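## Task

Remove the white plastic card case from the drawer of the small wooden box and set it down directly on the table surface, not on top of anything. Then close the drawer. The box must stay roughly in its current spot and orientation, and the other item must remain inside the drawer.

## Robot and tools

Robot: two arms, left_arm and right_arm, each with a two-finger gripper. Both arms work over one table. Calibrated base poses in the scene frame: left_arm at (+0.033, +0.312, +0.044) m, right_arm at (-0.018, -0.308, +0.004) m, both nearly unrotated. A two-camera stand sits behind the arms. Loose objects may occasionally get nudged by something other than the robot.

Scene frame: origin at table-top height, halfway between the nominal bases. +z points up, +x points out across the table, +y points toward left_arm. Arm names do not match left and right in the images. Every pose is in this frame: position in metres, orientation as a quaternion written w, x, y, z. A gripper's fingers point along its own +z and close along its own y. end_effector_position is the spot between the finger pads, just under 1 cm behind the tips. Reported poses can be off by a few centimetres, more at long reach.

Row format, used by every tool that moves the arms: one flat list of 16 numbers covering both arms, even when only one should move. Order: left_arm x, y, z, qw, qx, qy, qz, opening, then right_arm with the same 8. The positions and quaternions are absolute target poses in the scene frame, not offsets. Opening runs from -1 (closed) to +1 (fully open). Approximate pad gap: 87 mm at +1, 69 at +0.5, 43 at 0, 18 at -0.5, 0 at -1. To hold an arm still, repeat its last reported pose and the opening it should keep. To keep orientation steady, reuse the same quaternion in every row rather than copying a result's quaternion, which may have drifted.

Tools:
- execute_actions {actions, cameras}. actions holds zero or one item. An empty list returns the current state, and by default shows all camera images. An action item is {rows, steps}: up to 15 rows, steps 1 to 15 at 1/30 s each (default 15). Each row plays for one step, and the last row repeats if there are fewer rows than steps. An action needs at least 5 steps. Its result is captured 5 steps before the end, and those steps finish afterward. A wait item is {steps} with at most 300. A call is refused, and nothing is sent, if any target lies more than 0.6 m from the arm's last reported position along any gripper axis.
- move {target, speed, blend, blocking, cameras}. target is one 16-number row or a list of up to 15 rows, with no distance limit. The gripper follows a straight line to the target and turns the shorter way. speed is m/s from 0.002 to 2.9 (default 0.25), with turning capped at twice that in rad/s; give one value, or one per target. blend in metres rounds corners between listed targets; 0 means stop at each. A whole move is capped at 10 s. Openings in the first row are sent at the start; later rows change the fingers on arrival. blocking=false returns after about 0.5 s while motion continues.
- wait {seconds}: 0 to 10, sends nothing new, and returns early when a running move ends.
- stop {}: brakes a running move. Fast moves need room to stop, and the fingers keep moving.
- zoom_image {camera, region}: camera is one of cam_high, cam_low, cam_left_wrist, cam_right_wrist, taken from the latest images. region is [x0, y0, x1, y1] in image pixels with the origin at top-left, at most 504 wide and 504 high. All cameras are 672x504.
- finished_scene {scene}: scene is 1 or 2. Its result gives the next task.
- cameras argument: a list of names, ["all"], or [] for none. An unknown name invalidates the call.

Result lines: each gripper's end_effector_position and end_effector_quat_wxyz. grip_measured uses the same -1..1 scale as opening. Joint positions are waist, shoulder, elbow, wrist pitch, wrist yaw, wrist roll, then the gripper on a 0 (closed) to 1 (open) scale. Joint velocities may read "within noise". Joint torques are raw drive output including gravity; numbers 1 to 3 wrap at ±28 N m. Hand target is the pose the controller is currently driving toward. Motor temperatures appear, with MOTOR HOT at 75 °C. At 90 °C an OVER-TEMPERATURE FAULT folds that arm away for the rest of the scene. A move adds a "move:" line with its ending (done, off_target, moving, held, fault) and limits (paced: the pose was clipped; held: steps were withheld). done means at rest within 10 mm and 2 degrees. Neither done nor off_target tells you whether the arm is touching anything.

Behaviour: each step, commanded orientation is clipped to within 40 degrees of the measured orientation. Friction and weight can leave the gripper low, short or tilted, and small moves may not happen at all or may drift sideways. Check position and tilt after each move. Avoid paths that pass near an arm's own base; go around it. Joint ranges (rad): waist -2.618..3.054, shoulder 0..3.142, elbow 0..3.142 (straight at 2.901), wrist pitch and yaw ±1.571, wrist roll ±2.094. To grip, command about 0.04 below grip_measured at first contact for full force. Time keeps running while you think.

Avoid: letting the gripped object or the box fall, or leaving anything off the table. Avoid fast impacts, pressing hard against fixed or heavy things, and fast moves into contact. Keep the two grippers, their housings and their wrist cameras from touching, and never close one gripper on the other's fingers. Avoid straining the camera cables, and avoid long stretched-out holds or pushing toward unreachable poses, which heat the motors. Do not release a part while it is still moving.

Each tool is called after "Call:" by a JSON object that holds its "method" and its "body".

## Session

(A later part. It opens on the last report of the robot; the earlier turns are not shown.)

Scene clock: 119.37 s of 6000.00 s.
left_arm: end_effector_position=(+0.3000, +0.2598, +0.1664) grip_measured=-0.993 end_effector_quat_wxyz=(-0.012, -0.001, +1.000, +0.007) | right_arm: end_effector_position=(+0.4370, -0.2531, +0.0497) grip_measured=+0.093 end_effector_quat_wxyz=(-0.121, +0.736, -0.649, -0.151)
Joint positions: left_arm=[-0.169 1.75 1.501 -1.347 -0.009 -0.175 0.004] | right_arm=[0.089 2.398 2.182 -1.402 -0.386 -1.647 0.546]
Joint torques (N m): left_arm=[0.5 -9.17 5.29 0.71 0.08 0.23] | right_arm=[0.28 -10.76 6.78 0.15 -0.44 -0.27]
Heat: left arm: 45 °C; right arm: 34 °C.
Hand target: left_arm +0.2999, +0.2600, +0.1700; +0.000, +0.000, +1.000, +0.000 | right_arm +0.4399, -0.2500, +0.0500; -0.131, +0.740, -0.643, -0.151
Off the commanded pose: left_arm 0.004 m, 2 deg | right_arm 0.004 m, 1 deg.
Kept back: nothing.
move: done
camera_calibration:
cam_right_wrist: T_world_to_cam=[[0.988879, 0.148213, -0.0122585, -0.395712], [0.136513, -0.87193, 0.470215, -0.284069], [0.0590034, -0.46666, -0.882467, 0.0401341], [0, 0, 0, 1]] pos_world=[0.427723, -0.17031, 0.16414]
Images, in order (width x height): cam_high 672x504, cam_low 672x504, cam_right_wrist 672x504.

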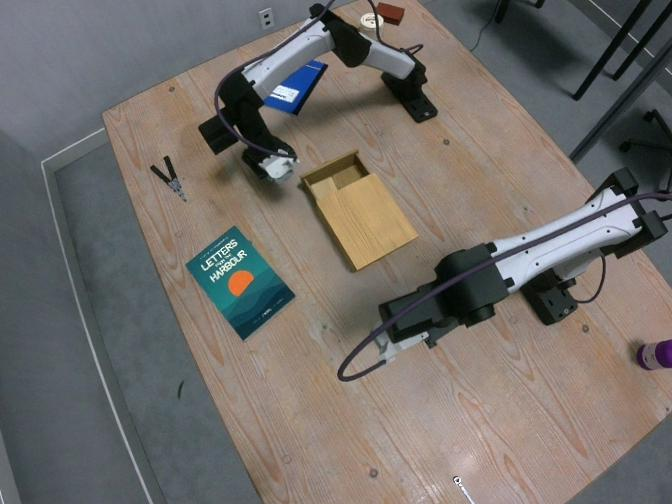

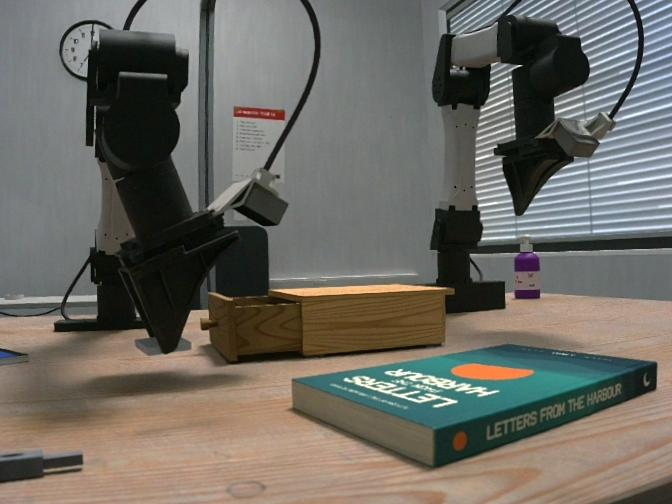

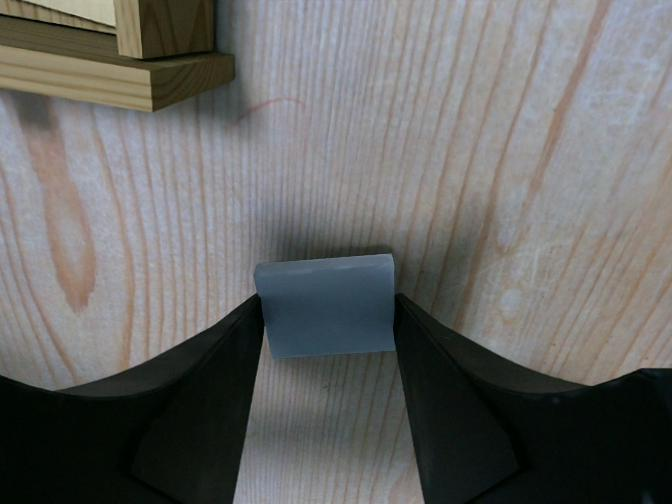

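Call:
{"method": "move", "body": {"target": [[0.30,0.26,0.17,0,0,1,0,-1,0.44,-0.25,0.022,0.1308,-0.7395,0.6429,0.1505,-0.1],[0.30,0.26,0.17,0,0,1,0,-1,0.44,-0.25,0.004,0.1308,-0.7395,0.6429,0.1505,-0.1]], "speed": [0.08,0.03], "blend": [0.005,0], "cameras": ["cam_right_wrist","cam_low"]}}

Call:
{"method": "zoom_image", "body": {"camera": "cam_low", "region": [100, 290, 240, 390]}}

Scene clock: 120.80 s of 6000.00 s.
left_arm: end_effector_position=(+0.3000, +0.2598, +0.1664) grip_measured=-0.993 end_effector_quat_wxyz=(-0.012, -0.001, +1.000, +0.007) | right_arm: end_effector_position=(+0.4345, -0.2528, +0.0213) grip_measured=+0.092 end_effector_quat_wxyz=(-0.122, +0.736, -0.649, -0.152)
Joint positions: left_arm=[-0.169 1.75 1.501 -1.347 -0.009 -0.175 0.004] | right_arm=[0.089 2.391 2.055 -1.283 -0.389 -1.647 0.546]
Joint torques (N m): left_arm=[0.5 -9.17 5.27 0.7 0.07 0.23] | right_arm=[0.24 -8.9 3.78 0.67 -0.42 -0.24]
Heat: left arm: 45 °C; right arm: 34 °C.
Hand target: left_arm +0.2999, +0.2600, +0.1700; +0.000, +0.000, +1.000, +0.000 | right_arm +0.4392, -0.2501, +0.0045; -0.130, +0.740, -0.643, -0.151
Off the commanded pose: left_arm 0.004 m, 2 deg | right_arm 0.018 m, 1 deg.
Kept back: nothing.
move: off_target (right_arm)
camera_calibration:
cam_right_wrist: T_world_to_cam=[[0.988801, 0.148782, -0.0116937, -0.393536], [0.13691, -0.873127, 0.467873, -0.270511], [0.0594011, -0.464234, -0.883718, 0.015805], [0, 0, 0, 1]] pos_world=[0.425225, -0.170302, 0.13593]
Images, in order (width x height): cam_low 672x504, cam_right_wrist 672x504.

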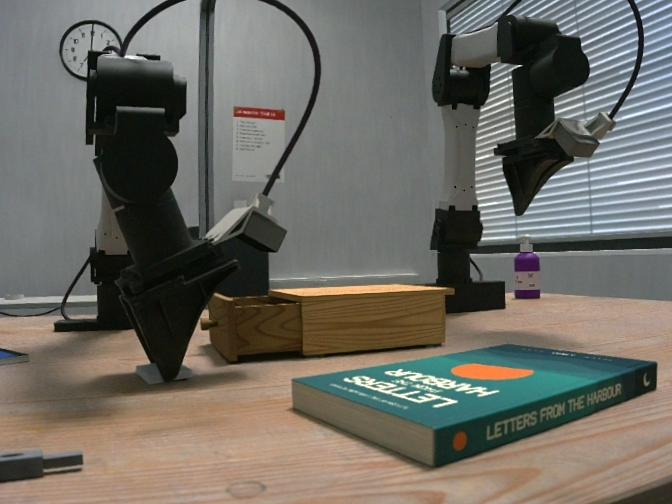

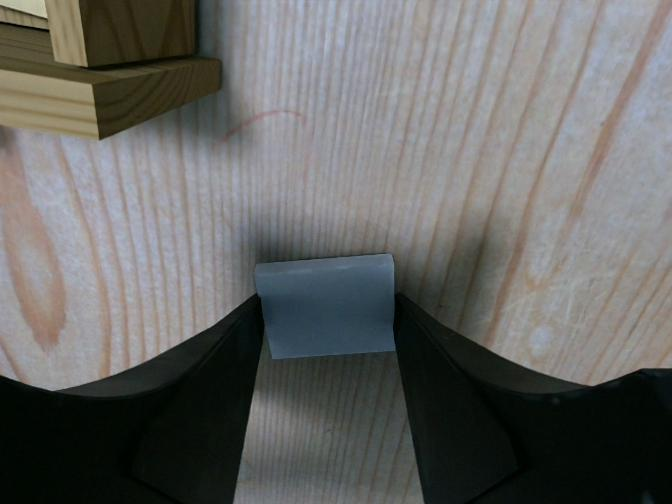

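Scaled by 3.600 from the camera's 672x504 image, which has a finer 960x720 frame.

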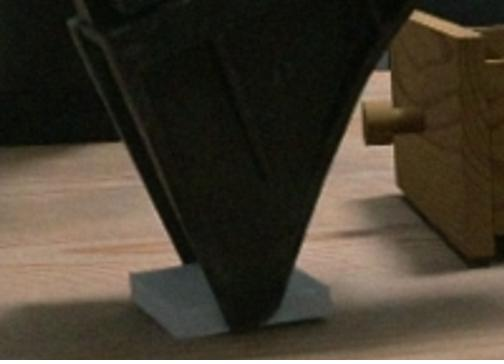

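Call:
{"method": "move", "body": {"target": [[0.30,0.26,0.17,0,0,1,0,-1,0.44,-0.25,-0.006,0.1308,-0.7395,0.6429,0.1505,-0.1],[0.30,0.26,0.17,0,0,1,0,-1,0.44,-0.25,-0.006,0.1308,-0.7395,0.6429,0.1505,0.2],[0.30,0.26,0.17,0,0,1,0,-1,0.44,-0.25,0.08,0.1308,-0.7395,0.6429,0.1505,0.25],[0.30,0.26,0.17,0,0,1,0,-1,0.33,-0.26,0.15,0.2706,-0.6533,0.6533,0.2706,-0.3]], "speed": [0.02,0.02,0.08,0.25], "cameras": ["cam_right_wrist","cam_low","cam_high"]}}

Call:
{"method": "zoom_image", "body": {"camera": "cam_high", "region": [290, 140, 430, 280]}}

Scene clock: 126.33 s of 6000.00 s.
left_arm: end_effector_position=(+0.3000, +0.2598, +0.1664) grip_measured=-0.993 end_effector_quat_wxyz=(-0.012, -0.001, +1.000, +0.007) | right_arm: end_effector_position=(+0.3333, -0.2625, +0.1359) grip_measured=-0.300 end_effector_quat_wxyz=(-0.254, +0.650, -0.661, -0.277)
Joint positions: left_arm=[-0.169 1.75 1.501 -1.347 -0.009 -0.175 0.004] | right_arm=[-0.101 1.957 1.726 -1.498 -0.757 -1.748 0.35]
Joint torques (N m): left_arm=[0.5 -9.14 5.3 0.71 0.08 0.23] | right_arm=[-0.16 -10.93 6.37 -0.27 -0.63 -0.27]
Heat: left arm: 45 °C; right arm: 35 °C.
Hand target: left_arm +0.2999, +0.2600, +0.1700; +0.000, +0.000, +1.000, +0.000 | right_arm +0.3299, -0.2599, +0.1496; -0.270, +0.653, -0.653, -0.271
Off the commanded pose: left_arm 0.004 m, 2 deg | right_arm 0.015 m, 2 deg.
Kept back: nothing.
move: off_target (right_arm); target 2's new opening was sent with right_arm's hand 0.027 m and 1 deg from that target; target 4's new opening was sent with right_arm's hand 0.015 m and 2 deg from that target
camera_calibration:
cam_right_wrist: T_world_to_cam=[[0.999659, 0.0130902, -0.0225772, -0.328426], [0.015469, -0.993962, 0.10863, -0.26121], [-0.0210189, -0.108942, -0.993826, 0.253639], [0, 0, 0, 1]] pos_world=[0.337686, -0.227701, 0.273033]
Images, in order (width x height): cam_high 672x504, cam_low 672x504, cam_right_wrist 672x504.

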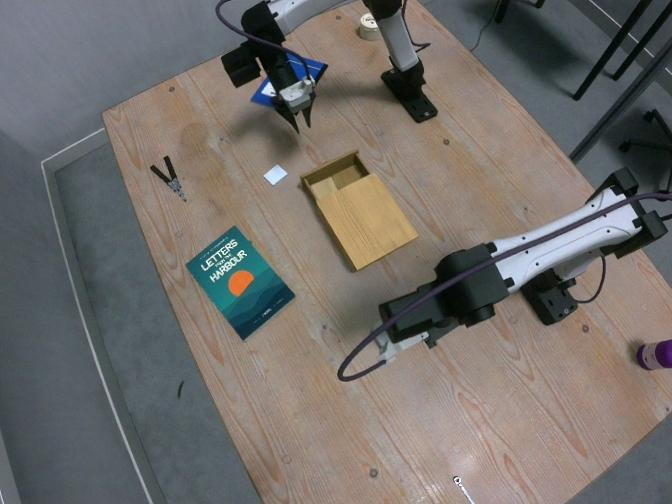

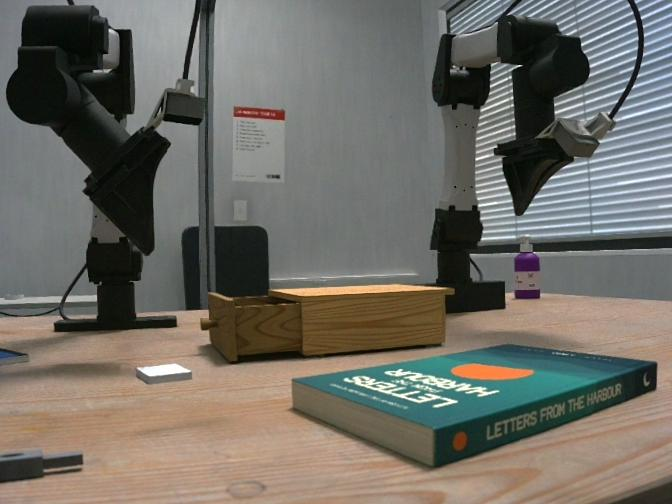

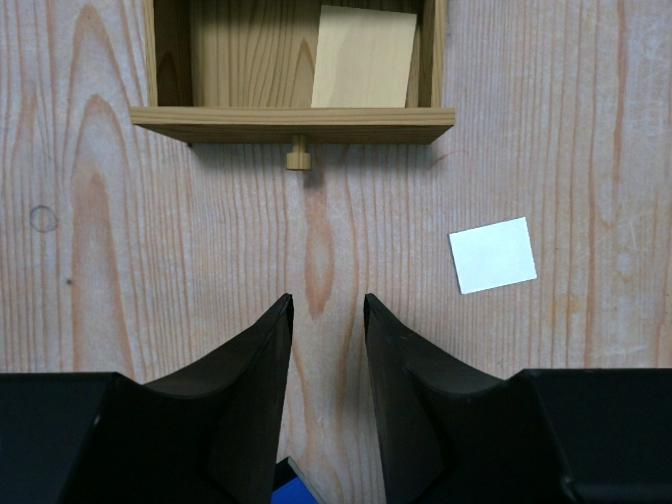

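Scaled by 3.600 from the camera's 672x504 image, which has a finer 960x720 frame.

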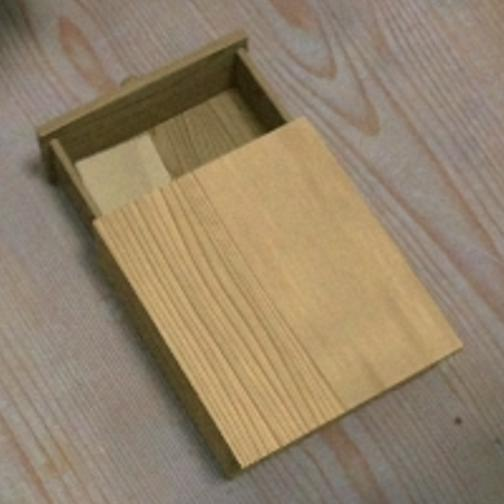

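Call:
{"method": "move", "body": {"target": [[0.318,0.19,0.14,0.2634,0.6702,0.6360,-0.2776,1,0.3145,-0.254,0.09,0.2706,-0.6533,0.6533,0.2706,0],[0.318,0.125,0.06,0.2634,0.6702,0.6360,-0.2776,1,0.3145,-0.211,0.041,0.2706,-0.6533,0.6533,0.2706,0],[0.318,0.090,0.05,0.2634,0.6702,0.6360,-0.2776,1,0.3145,-0.211,0.041,0.2706,-0.6533,0.6533,0.2706,-0.85]], "speed": [0.2,0.12,0.05], "cameras": ["all"]}}

Call:
{"method": "zoom_image", "body": {"camera": "cam_low", "region": [190, 200, 510, 380]}}

Scene clock: 134.77 s of 6000.00 s.
left_arm: end_effector_position=(+0.3193, +0.0930, +0.0555) grip_measured=+1.000 end_effector_quat_wxyz=(+0.264, +0.668, +0.639, -0.277) | right_arm: end_effector_position=(+0.3118, -0.2155, +0.0319) grip_measured=-0.849 end_effector_quat_wxyz=(-0.254, +0.652, -0.659, -0.276)
Joint positions: left_arm=[-0.402 1.796 0.986 -0.422 0.723 1.08 1] | right_arm=[0.03 1.912 1.242 -0.934 -0.768 -1.572 0.075]
Joint torques (N m): left_arm=[-0.79 -6.26 5.26 1.45 0.41 0.1] | right_arm=[0.59 -9.46 5.94 0.21 -0.61 -0.06]
Heat: left arm: 45 °C; right arm: 36 °C.
Hand target: left_arm +0.3180, +0.0901, +0.0502; +0.263, +0.670, +0.636, -0.278 | right_arm +0.3144, -0.2111, +0.0409; -0.270, +0.653, -0.653, -0.271
Off the commanded pose: left_arm 0.006 m, 0 deg | right_arm 0.011 m, 2 deg.
Kept back: nothing.
move: off_target (right_arm); target 3's new opening was sent with right_arm's hand 0.011 m and 2 deg from that target
camera_calibration:
cam_left_wrist: T_world_to_cam=[[-0.999224, 0.0379507, -0.0105348, 0.314109], [0.0372006, 0.997253, 0.0640463, -0.0834473], [0.0129365, 0.0636048, -0.997891, 0.189971], [0, 0, 0, 1]] pos_world=[0.314512, 0.0592144, 0.198224]
cam_right_wrist: T_world_to_cam=[[0.999677, 0.0170931, -0.0187977, -0.309146], [0.0190553, -0.993781, 0.109711, -0.203846], [-0.0168055, -0.110033, -0.993786, 0.15343], [0, 0, 0, 1]] pos_world=[0.315509, -0.180411, 0.169029]

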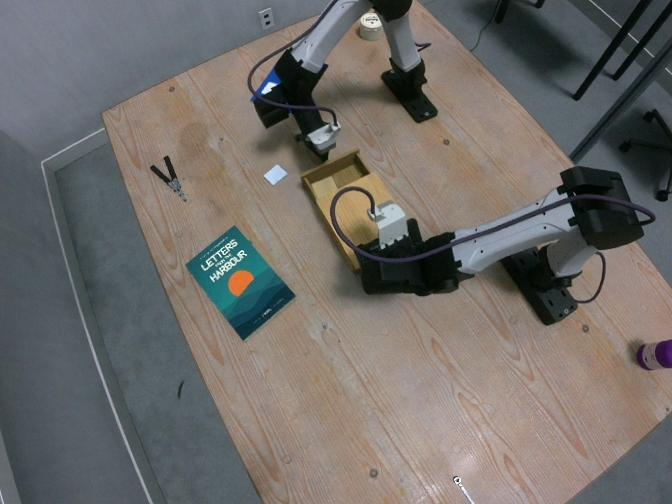

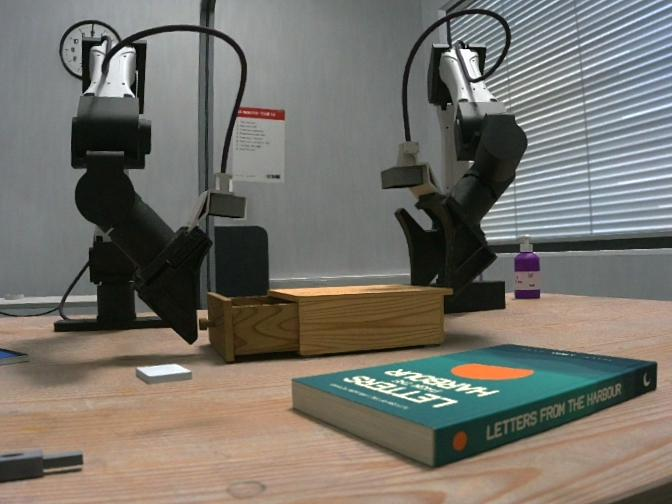

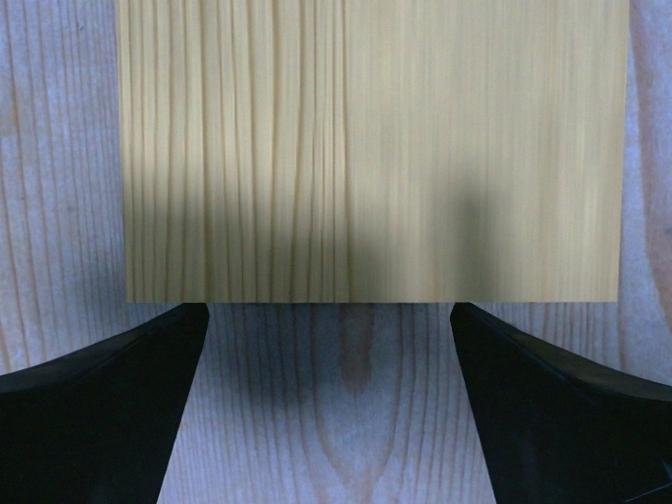

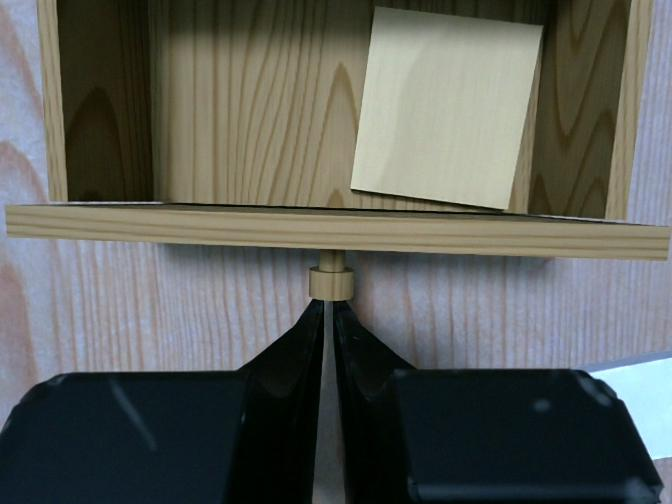

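Scaled by 1.575 from the camera's 672x504 image, which has a finer 960x720 frame.

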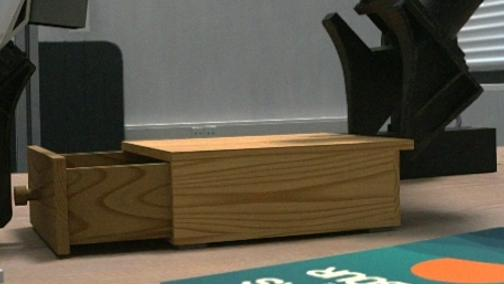

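Call:
{"method": "move", "body": {"target": [[0.318,0.086,0.05,0.2634,0.6702,0.6360,-0.2776,1,0.3155,-0.195,0.044,0.2706,-0.6533,0.6533,0.2706,-0.85],[0.318,0.086,0.05,0.2634,0.6702,0.6360,-0.2776,1,0.3155,-0.105,0.044,0.2706,-0.6533,0.6533,0.2706,-0.85]], "speed": [0.08,0.05], "blend": [0.01,0], "cameras": ["all"]}}

Call:
{"method": "zoom_image", "body": {"camera": "cam_low", "region": [190, 200, 510, 380]}}

Call:
{"method": "zoom_image", "body": {"camera": "cam_high", "region": [290, 140, 430, 280]}}

Scene clock: 137.37 s of 6000.00 s.
left_arm: end_effector_position=(+0.3208, +0.0967, +0.0524) grip_measured=+1.000 end_effector_quat_wxyz=(+0.257, +0.669, +0.647, -0.262) | right_arm: end_effector_position=(+0.3129, -0.1356, +0.0253) grip_measured=-0.850 end_effector_quat_wxyz=(-0.227, +0.643, -0.687, -0.251)
Joint positions: left_arm=[-0.407 1.796 0.986 -0.424 0.685 1.072 1] | right_arm=[0.298 1.901 1.222 -0.69 -0.666 -1.168 0.075]
Joint torques (N m): left_arm=[-1.39 -6 5.6 1.56 0.7 0.07] | right_arm=[4.23 -9.89 7.02 1.01 -1.23 -0.04]
Heat: left arm: 45 °C; right arm: 36 °C.
Hand target: left_arm +0.3178, +0.0864, +0.0503; +0.263, +0.670, +0.636, -0.277 | right_arm +0.3137, -0.1066, +0.0447; -0.268, +0.655, -0.652, -0.272
Off the commanded pose: left_arm 0.011 m, 2 deg | right_arm 0.036 m, 7 deg.
Kept back: nothing.
move: off_target (left_arm, right_arm); blend cut to 0.0082 m at target 1
camera_calibration:
cam_left_wrist: T_world_to_cam=[[-0.999569, 0.024632, -0.0159927, 0.317241], [0.0229639, 0.994998, 0.0972156, -0.0839637], [0.0183073, 0.0968064, -0.995135, 0.18155], [0, 0, 0, 1]] pos_world=[0.315709, 0.0581542, 0.193903]
cam_right_wrist: T_world_to_cam=[[0.998707, -0.0291626, -0.0416342, -0.317118], [-0.0208656, -0.982068, 0.187369, -0.111619], [-0.0463518, -0.186258, -0.981407, 0.154189], [0, 0, 0, 1]] pos_world=[0.321526, -0.090146, 0.159033]

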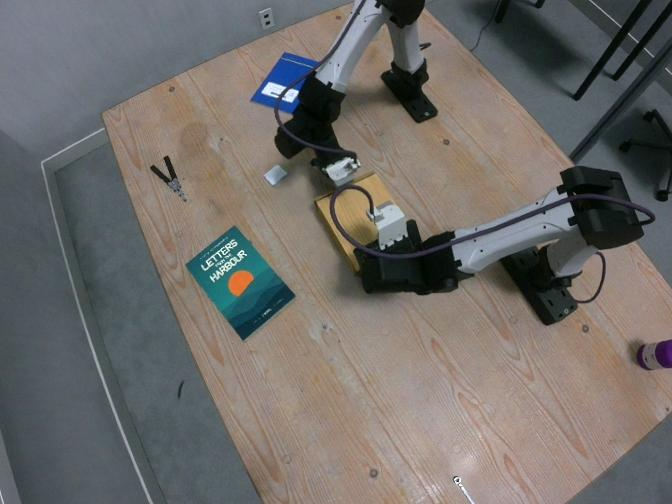

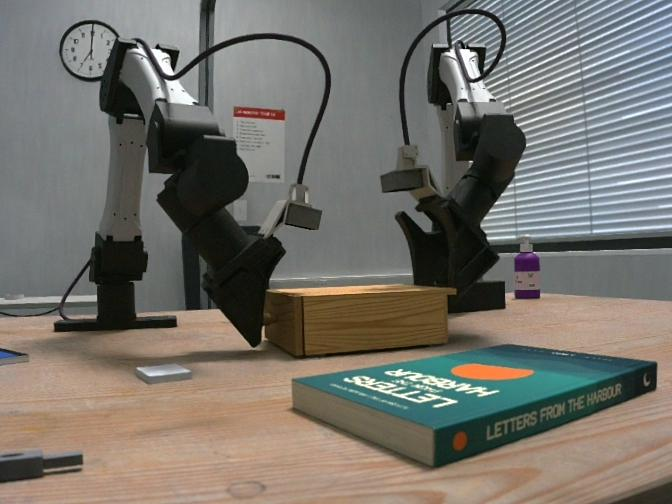

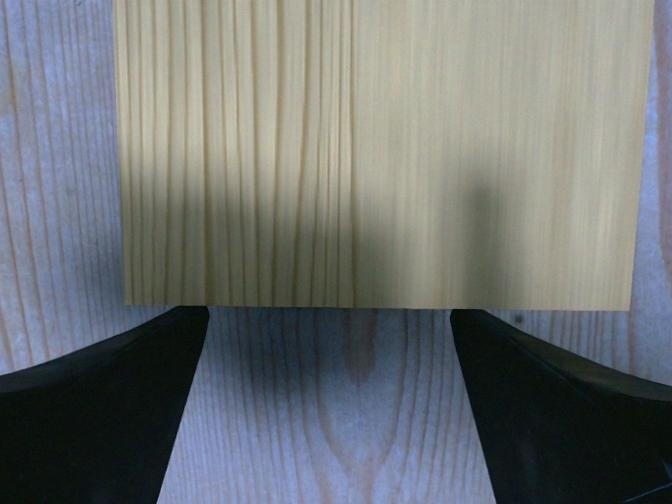

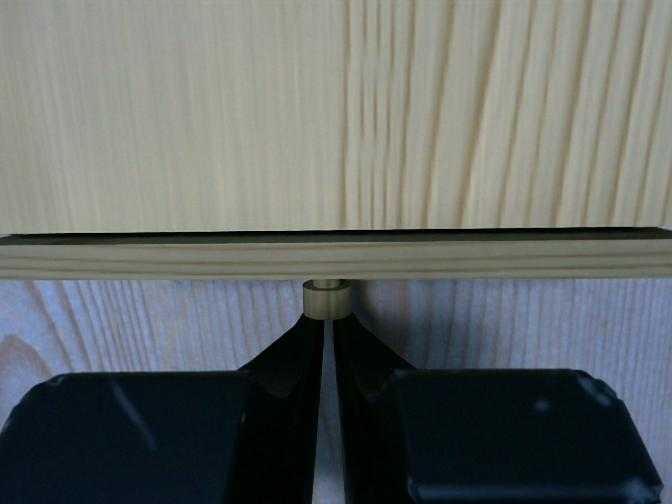

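Scaled by 1.575 from the camera's 672x504 image, which has a finer 960x720 frame.

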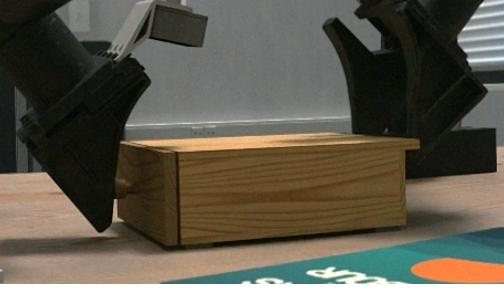

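Scaled by 3.600 from the camera's 672x504 image, which has a finer 960x720 frame.

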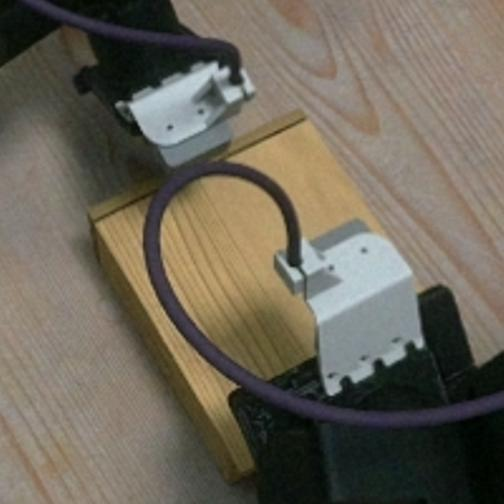

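Call:
{"method": "move", "body": {"target": [[0.318,0.076,0.05,0.2634,0.6702,0.6360,-0.2776,1,0.3155,-0.082,0.050,0.2706,-0.6533,0.6533,0.2706,-0.85]], "speed": 0.05, "cameras": ["cam_right_wrist","cam_low"]}}

Call:
{"method": "zoom_image", "body": {"camera": "cam_low", "region": [240, 260, 340, 380]}}

Scene clock: 138.43 s of 6000.00 s.
left_arm: end_effector_position=(+0.3192, +0.1004, +0.0467) grip_measured=+1.000 end_effector_quat_wxyz=(+0.243, +0.671, +0.655, -0.249) | right_arm: end_effector_position=(+0.3092, -0.1296, +0.0221) grip_measured=-0.850 end_effector_quat_wxyz=(-0.209, +0.638, -0.703, -0.236)
Joint positions: left_arm=[-0.417 1.802 0.986 -0.434 0.646 1.066 1] | right_arm=[0.339 1.9 1.222 -0.677 -0.608 -1.097 0.075]
Joint torques (N m): left_arm=[-2.92 -5.87 6.58 1.78 0.95 -0.2] | right_arm=[5.71 -9.84 9.66 1.11 -1.54 -0.07]
Heat: left arm: 44 °C; right arm: 36 °C.
Hand target: left_arm +0.3169, +0.0774, +0.0509; +0.261, +0.671, +0.635, -0.278 | right_arm +0.3117, -0.0858, +0.0517; +0.266, -0.656, +0.652, +0.272
Off the commanded pose: left_arm 0.025 m, 5 deg | right_arm 0.056 m, 10 deg.
Kept back: nothing.
move: off_target (left_arm, right_arm)
camera_calibration:
cam_right_wrist: T_world_to_cam=[[0.996854, -0.0579293, -0.0540891, -0.316321], [-0.0435309, -0.970501, 0.237136, -0.0979582], [-0.0662306, -0.234035, -0.96997, 0.151712], [0, 0, 0, 1]] pos_world=[0.32111, -0.0778868, 0.153276]
Images, in order (width x height): cam_low 672x504, cam_right_wrist 672x504.

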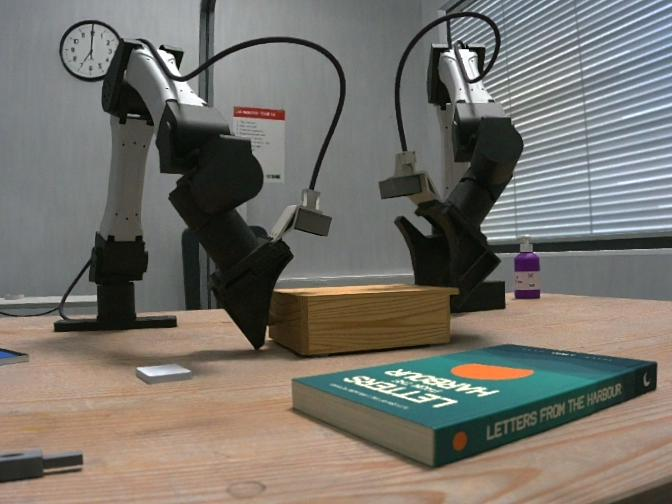

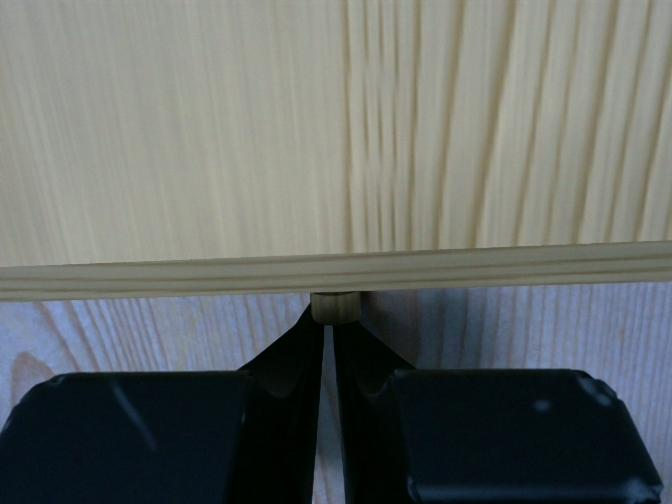

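Scaled by 4.200 from the camera's 672x504 image, which has a finer 960x720 frame.

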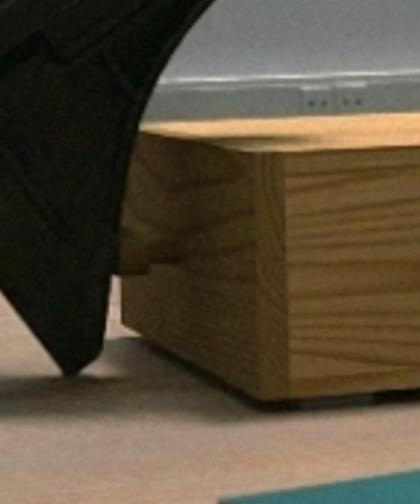

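Call:
{"method": "move", "body": {"target": [[0.318,0.1,0.05,0.2634,0.6702,0.6360,-0.2776,1,0.3125,-0.15,0.036,0.2706,-0.6533,0.6533,0.2706,-0.85],[0.318,0.15,0.09,0.2634,0.6702,0.6360,-0.2776,1,0.3145,-0.2,0.07,0.2706,-0.6533,0.6533,0.2706,-0.85],[0.318,0.22,0.15,0.2634,0.6702,0.6360,-0.2776,1,0.3145,-0.27,0.15,0.2706,-0.6533,0.6533,0.2706,-0.85]], "speed": [0.1,0.15,0.2], "blend": [0.005,0.02,0], "cameras": ["cam_high","cam_low"]}}

Call:
{"method": "zoom_image", "body": {"camera": "cam_high", "region": [290, 140, 430, 280]}}

Call:
{"method": "zoom_image", "body": {"camera": "cam_low", "region": [240, 260, 340, 380]}}

Scene clock: 141.03 s of 6000.00 s.
left_arm: end_effector_position=(+0.3133, +0.2221, +0.1427) grip_measured=+1.000 end_effector_quat_wxyz=(+0.252, +0.669, +0.642, -0.277) | right_arm: end_effector_position=(+0.3103, -0.2704, +0.1464) grip_measured=-0.850 end_effector_quat_wxyz=(-0.265, +0.651, -0.658, -0.270)
Joint positions: left_arm=[0.009 1.666 1.233 -1.207 0.764 1.644 1] | right_arm=[-0.138 1.856 1.629 -1.509 -0.762 -1.794 0.075]
Joint torques (N m): left_arm=[0.34 -6.17 8.08 0.28 0.63 0.26] | right_arm=[-0.06 -5.94 10 -0.32 -0.55 -0.26]
Heat: left arm: 45 °C; right arm: 36 °C.
Hand target: left_arm +0.3179, +0.2200, +0.1500; +0.264, +0.670, +0.636, -0.277 | right_arm +0.3143, -0.2699, +0.1500; -0.271, +0.653, -0.653, -0.270
Off the commanded pose: left_arm 0.009 m, 2 deg | right_arm 0.006 m, 1 deg.
Kept back: nothing.
move: done
Images, in order (width x height): cam_high 672x504, cam_low 672x504.

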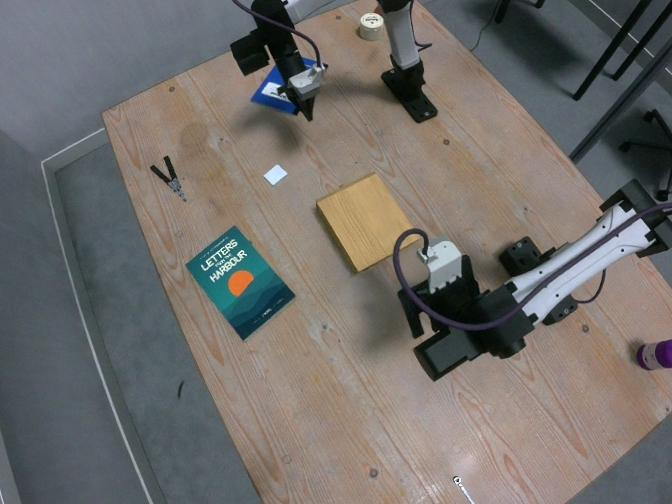

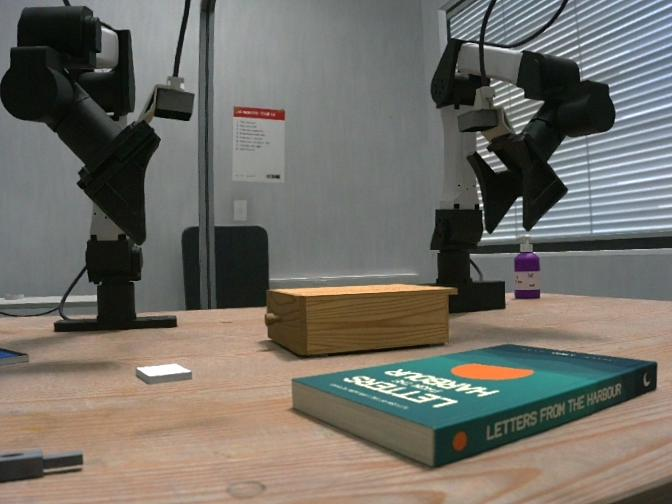

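Scaled by 3.600 from the camera's 672x504 image, which has a finer 960x720 frame.

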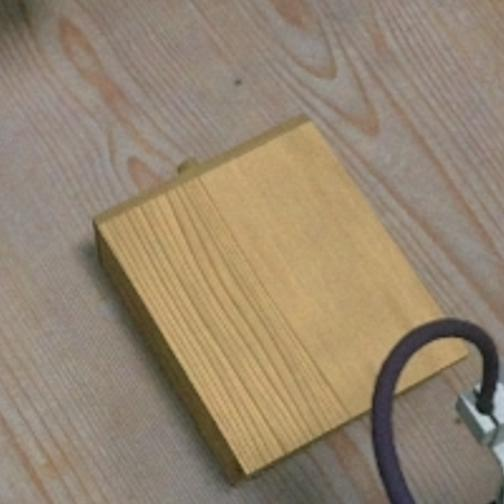

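Scaled by 4.200 from the camera's 672x504 image, which has a finer 960x720 frame.

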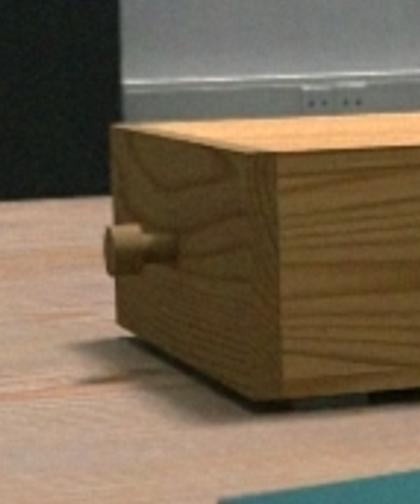

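Call:
{"method": "finished_scene", "body": {"scene": 2}}

The scene is finished: the task was done.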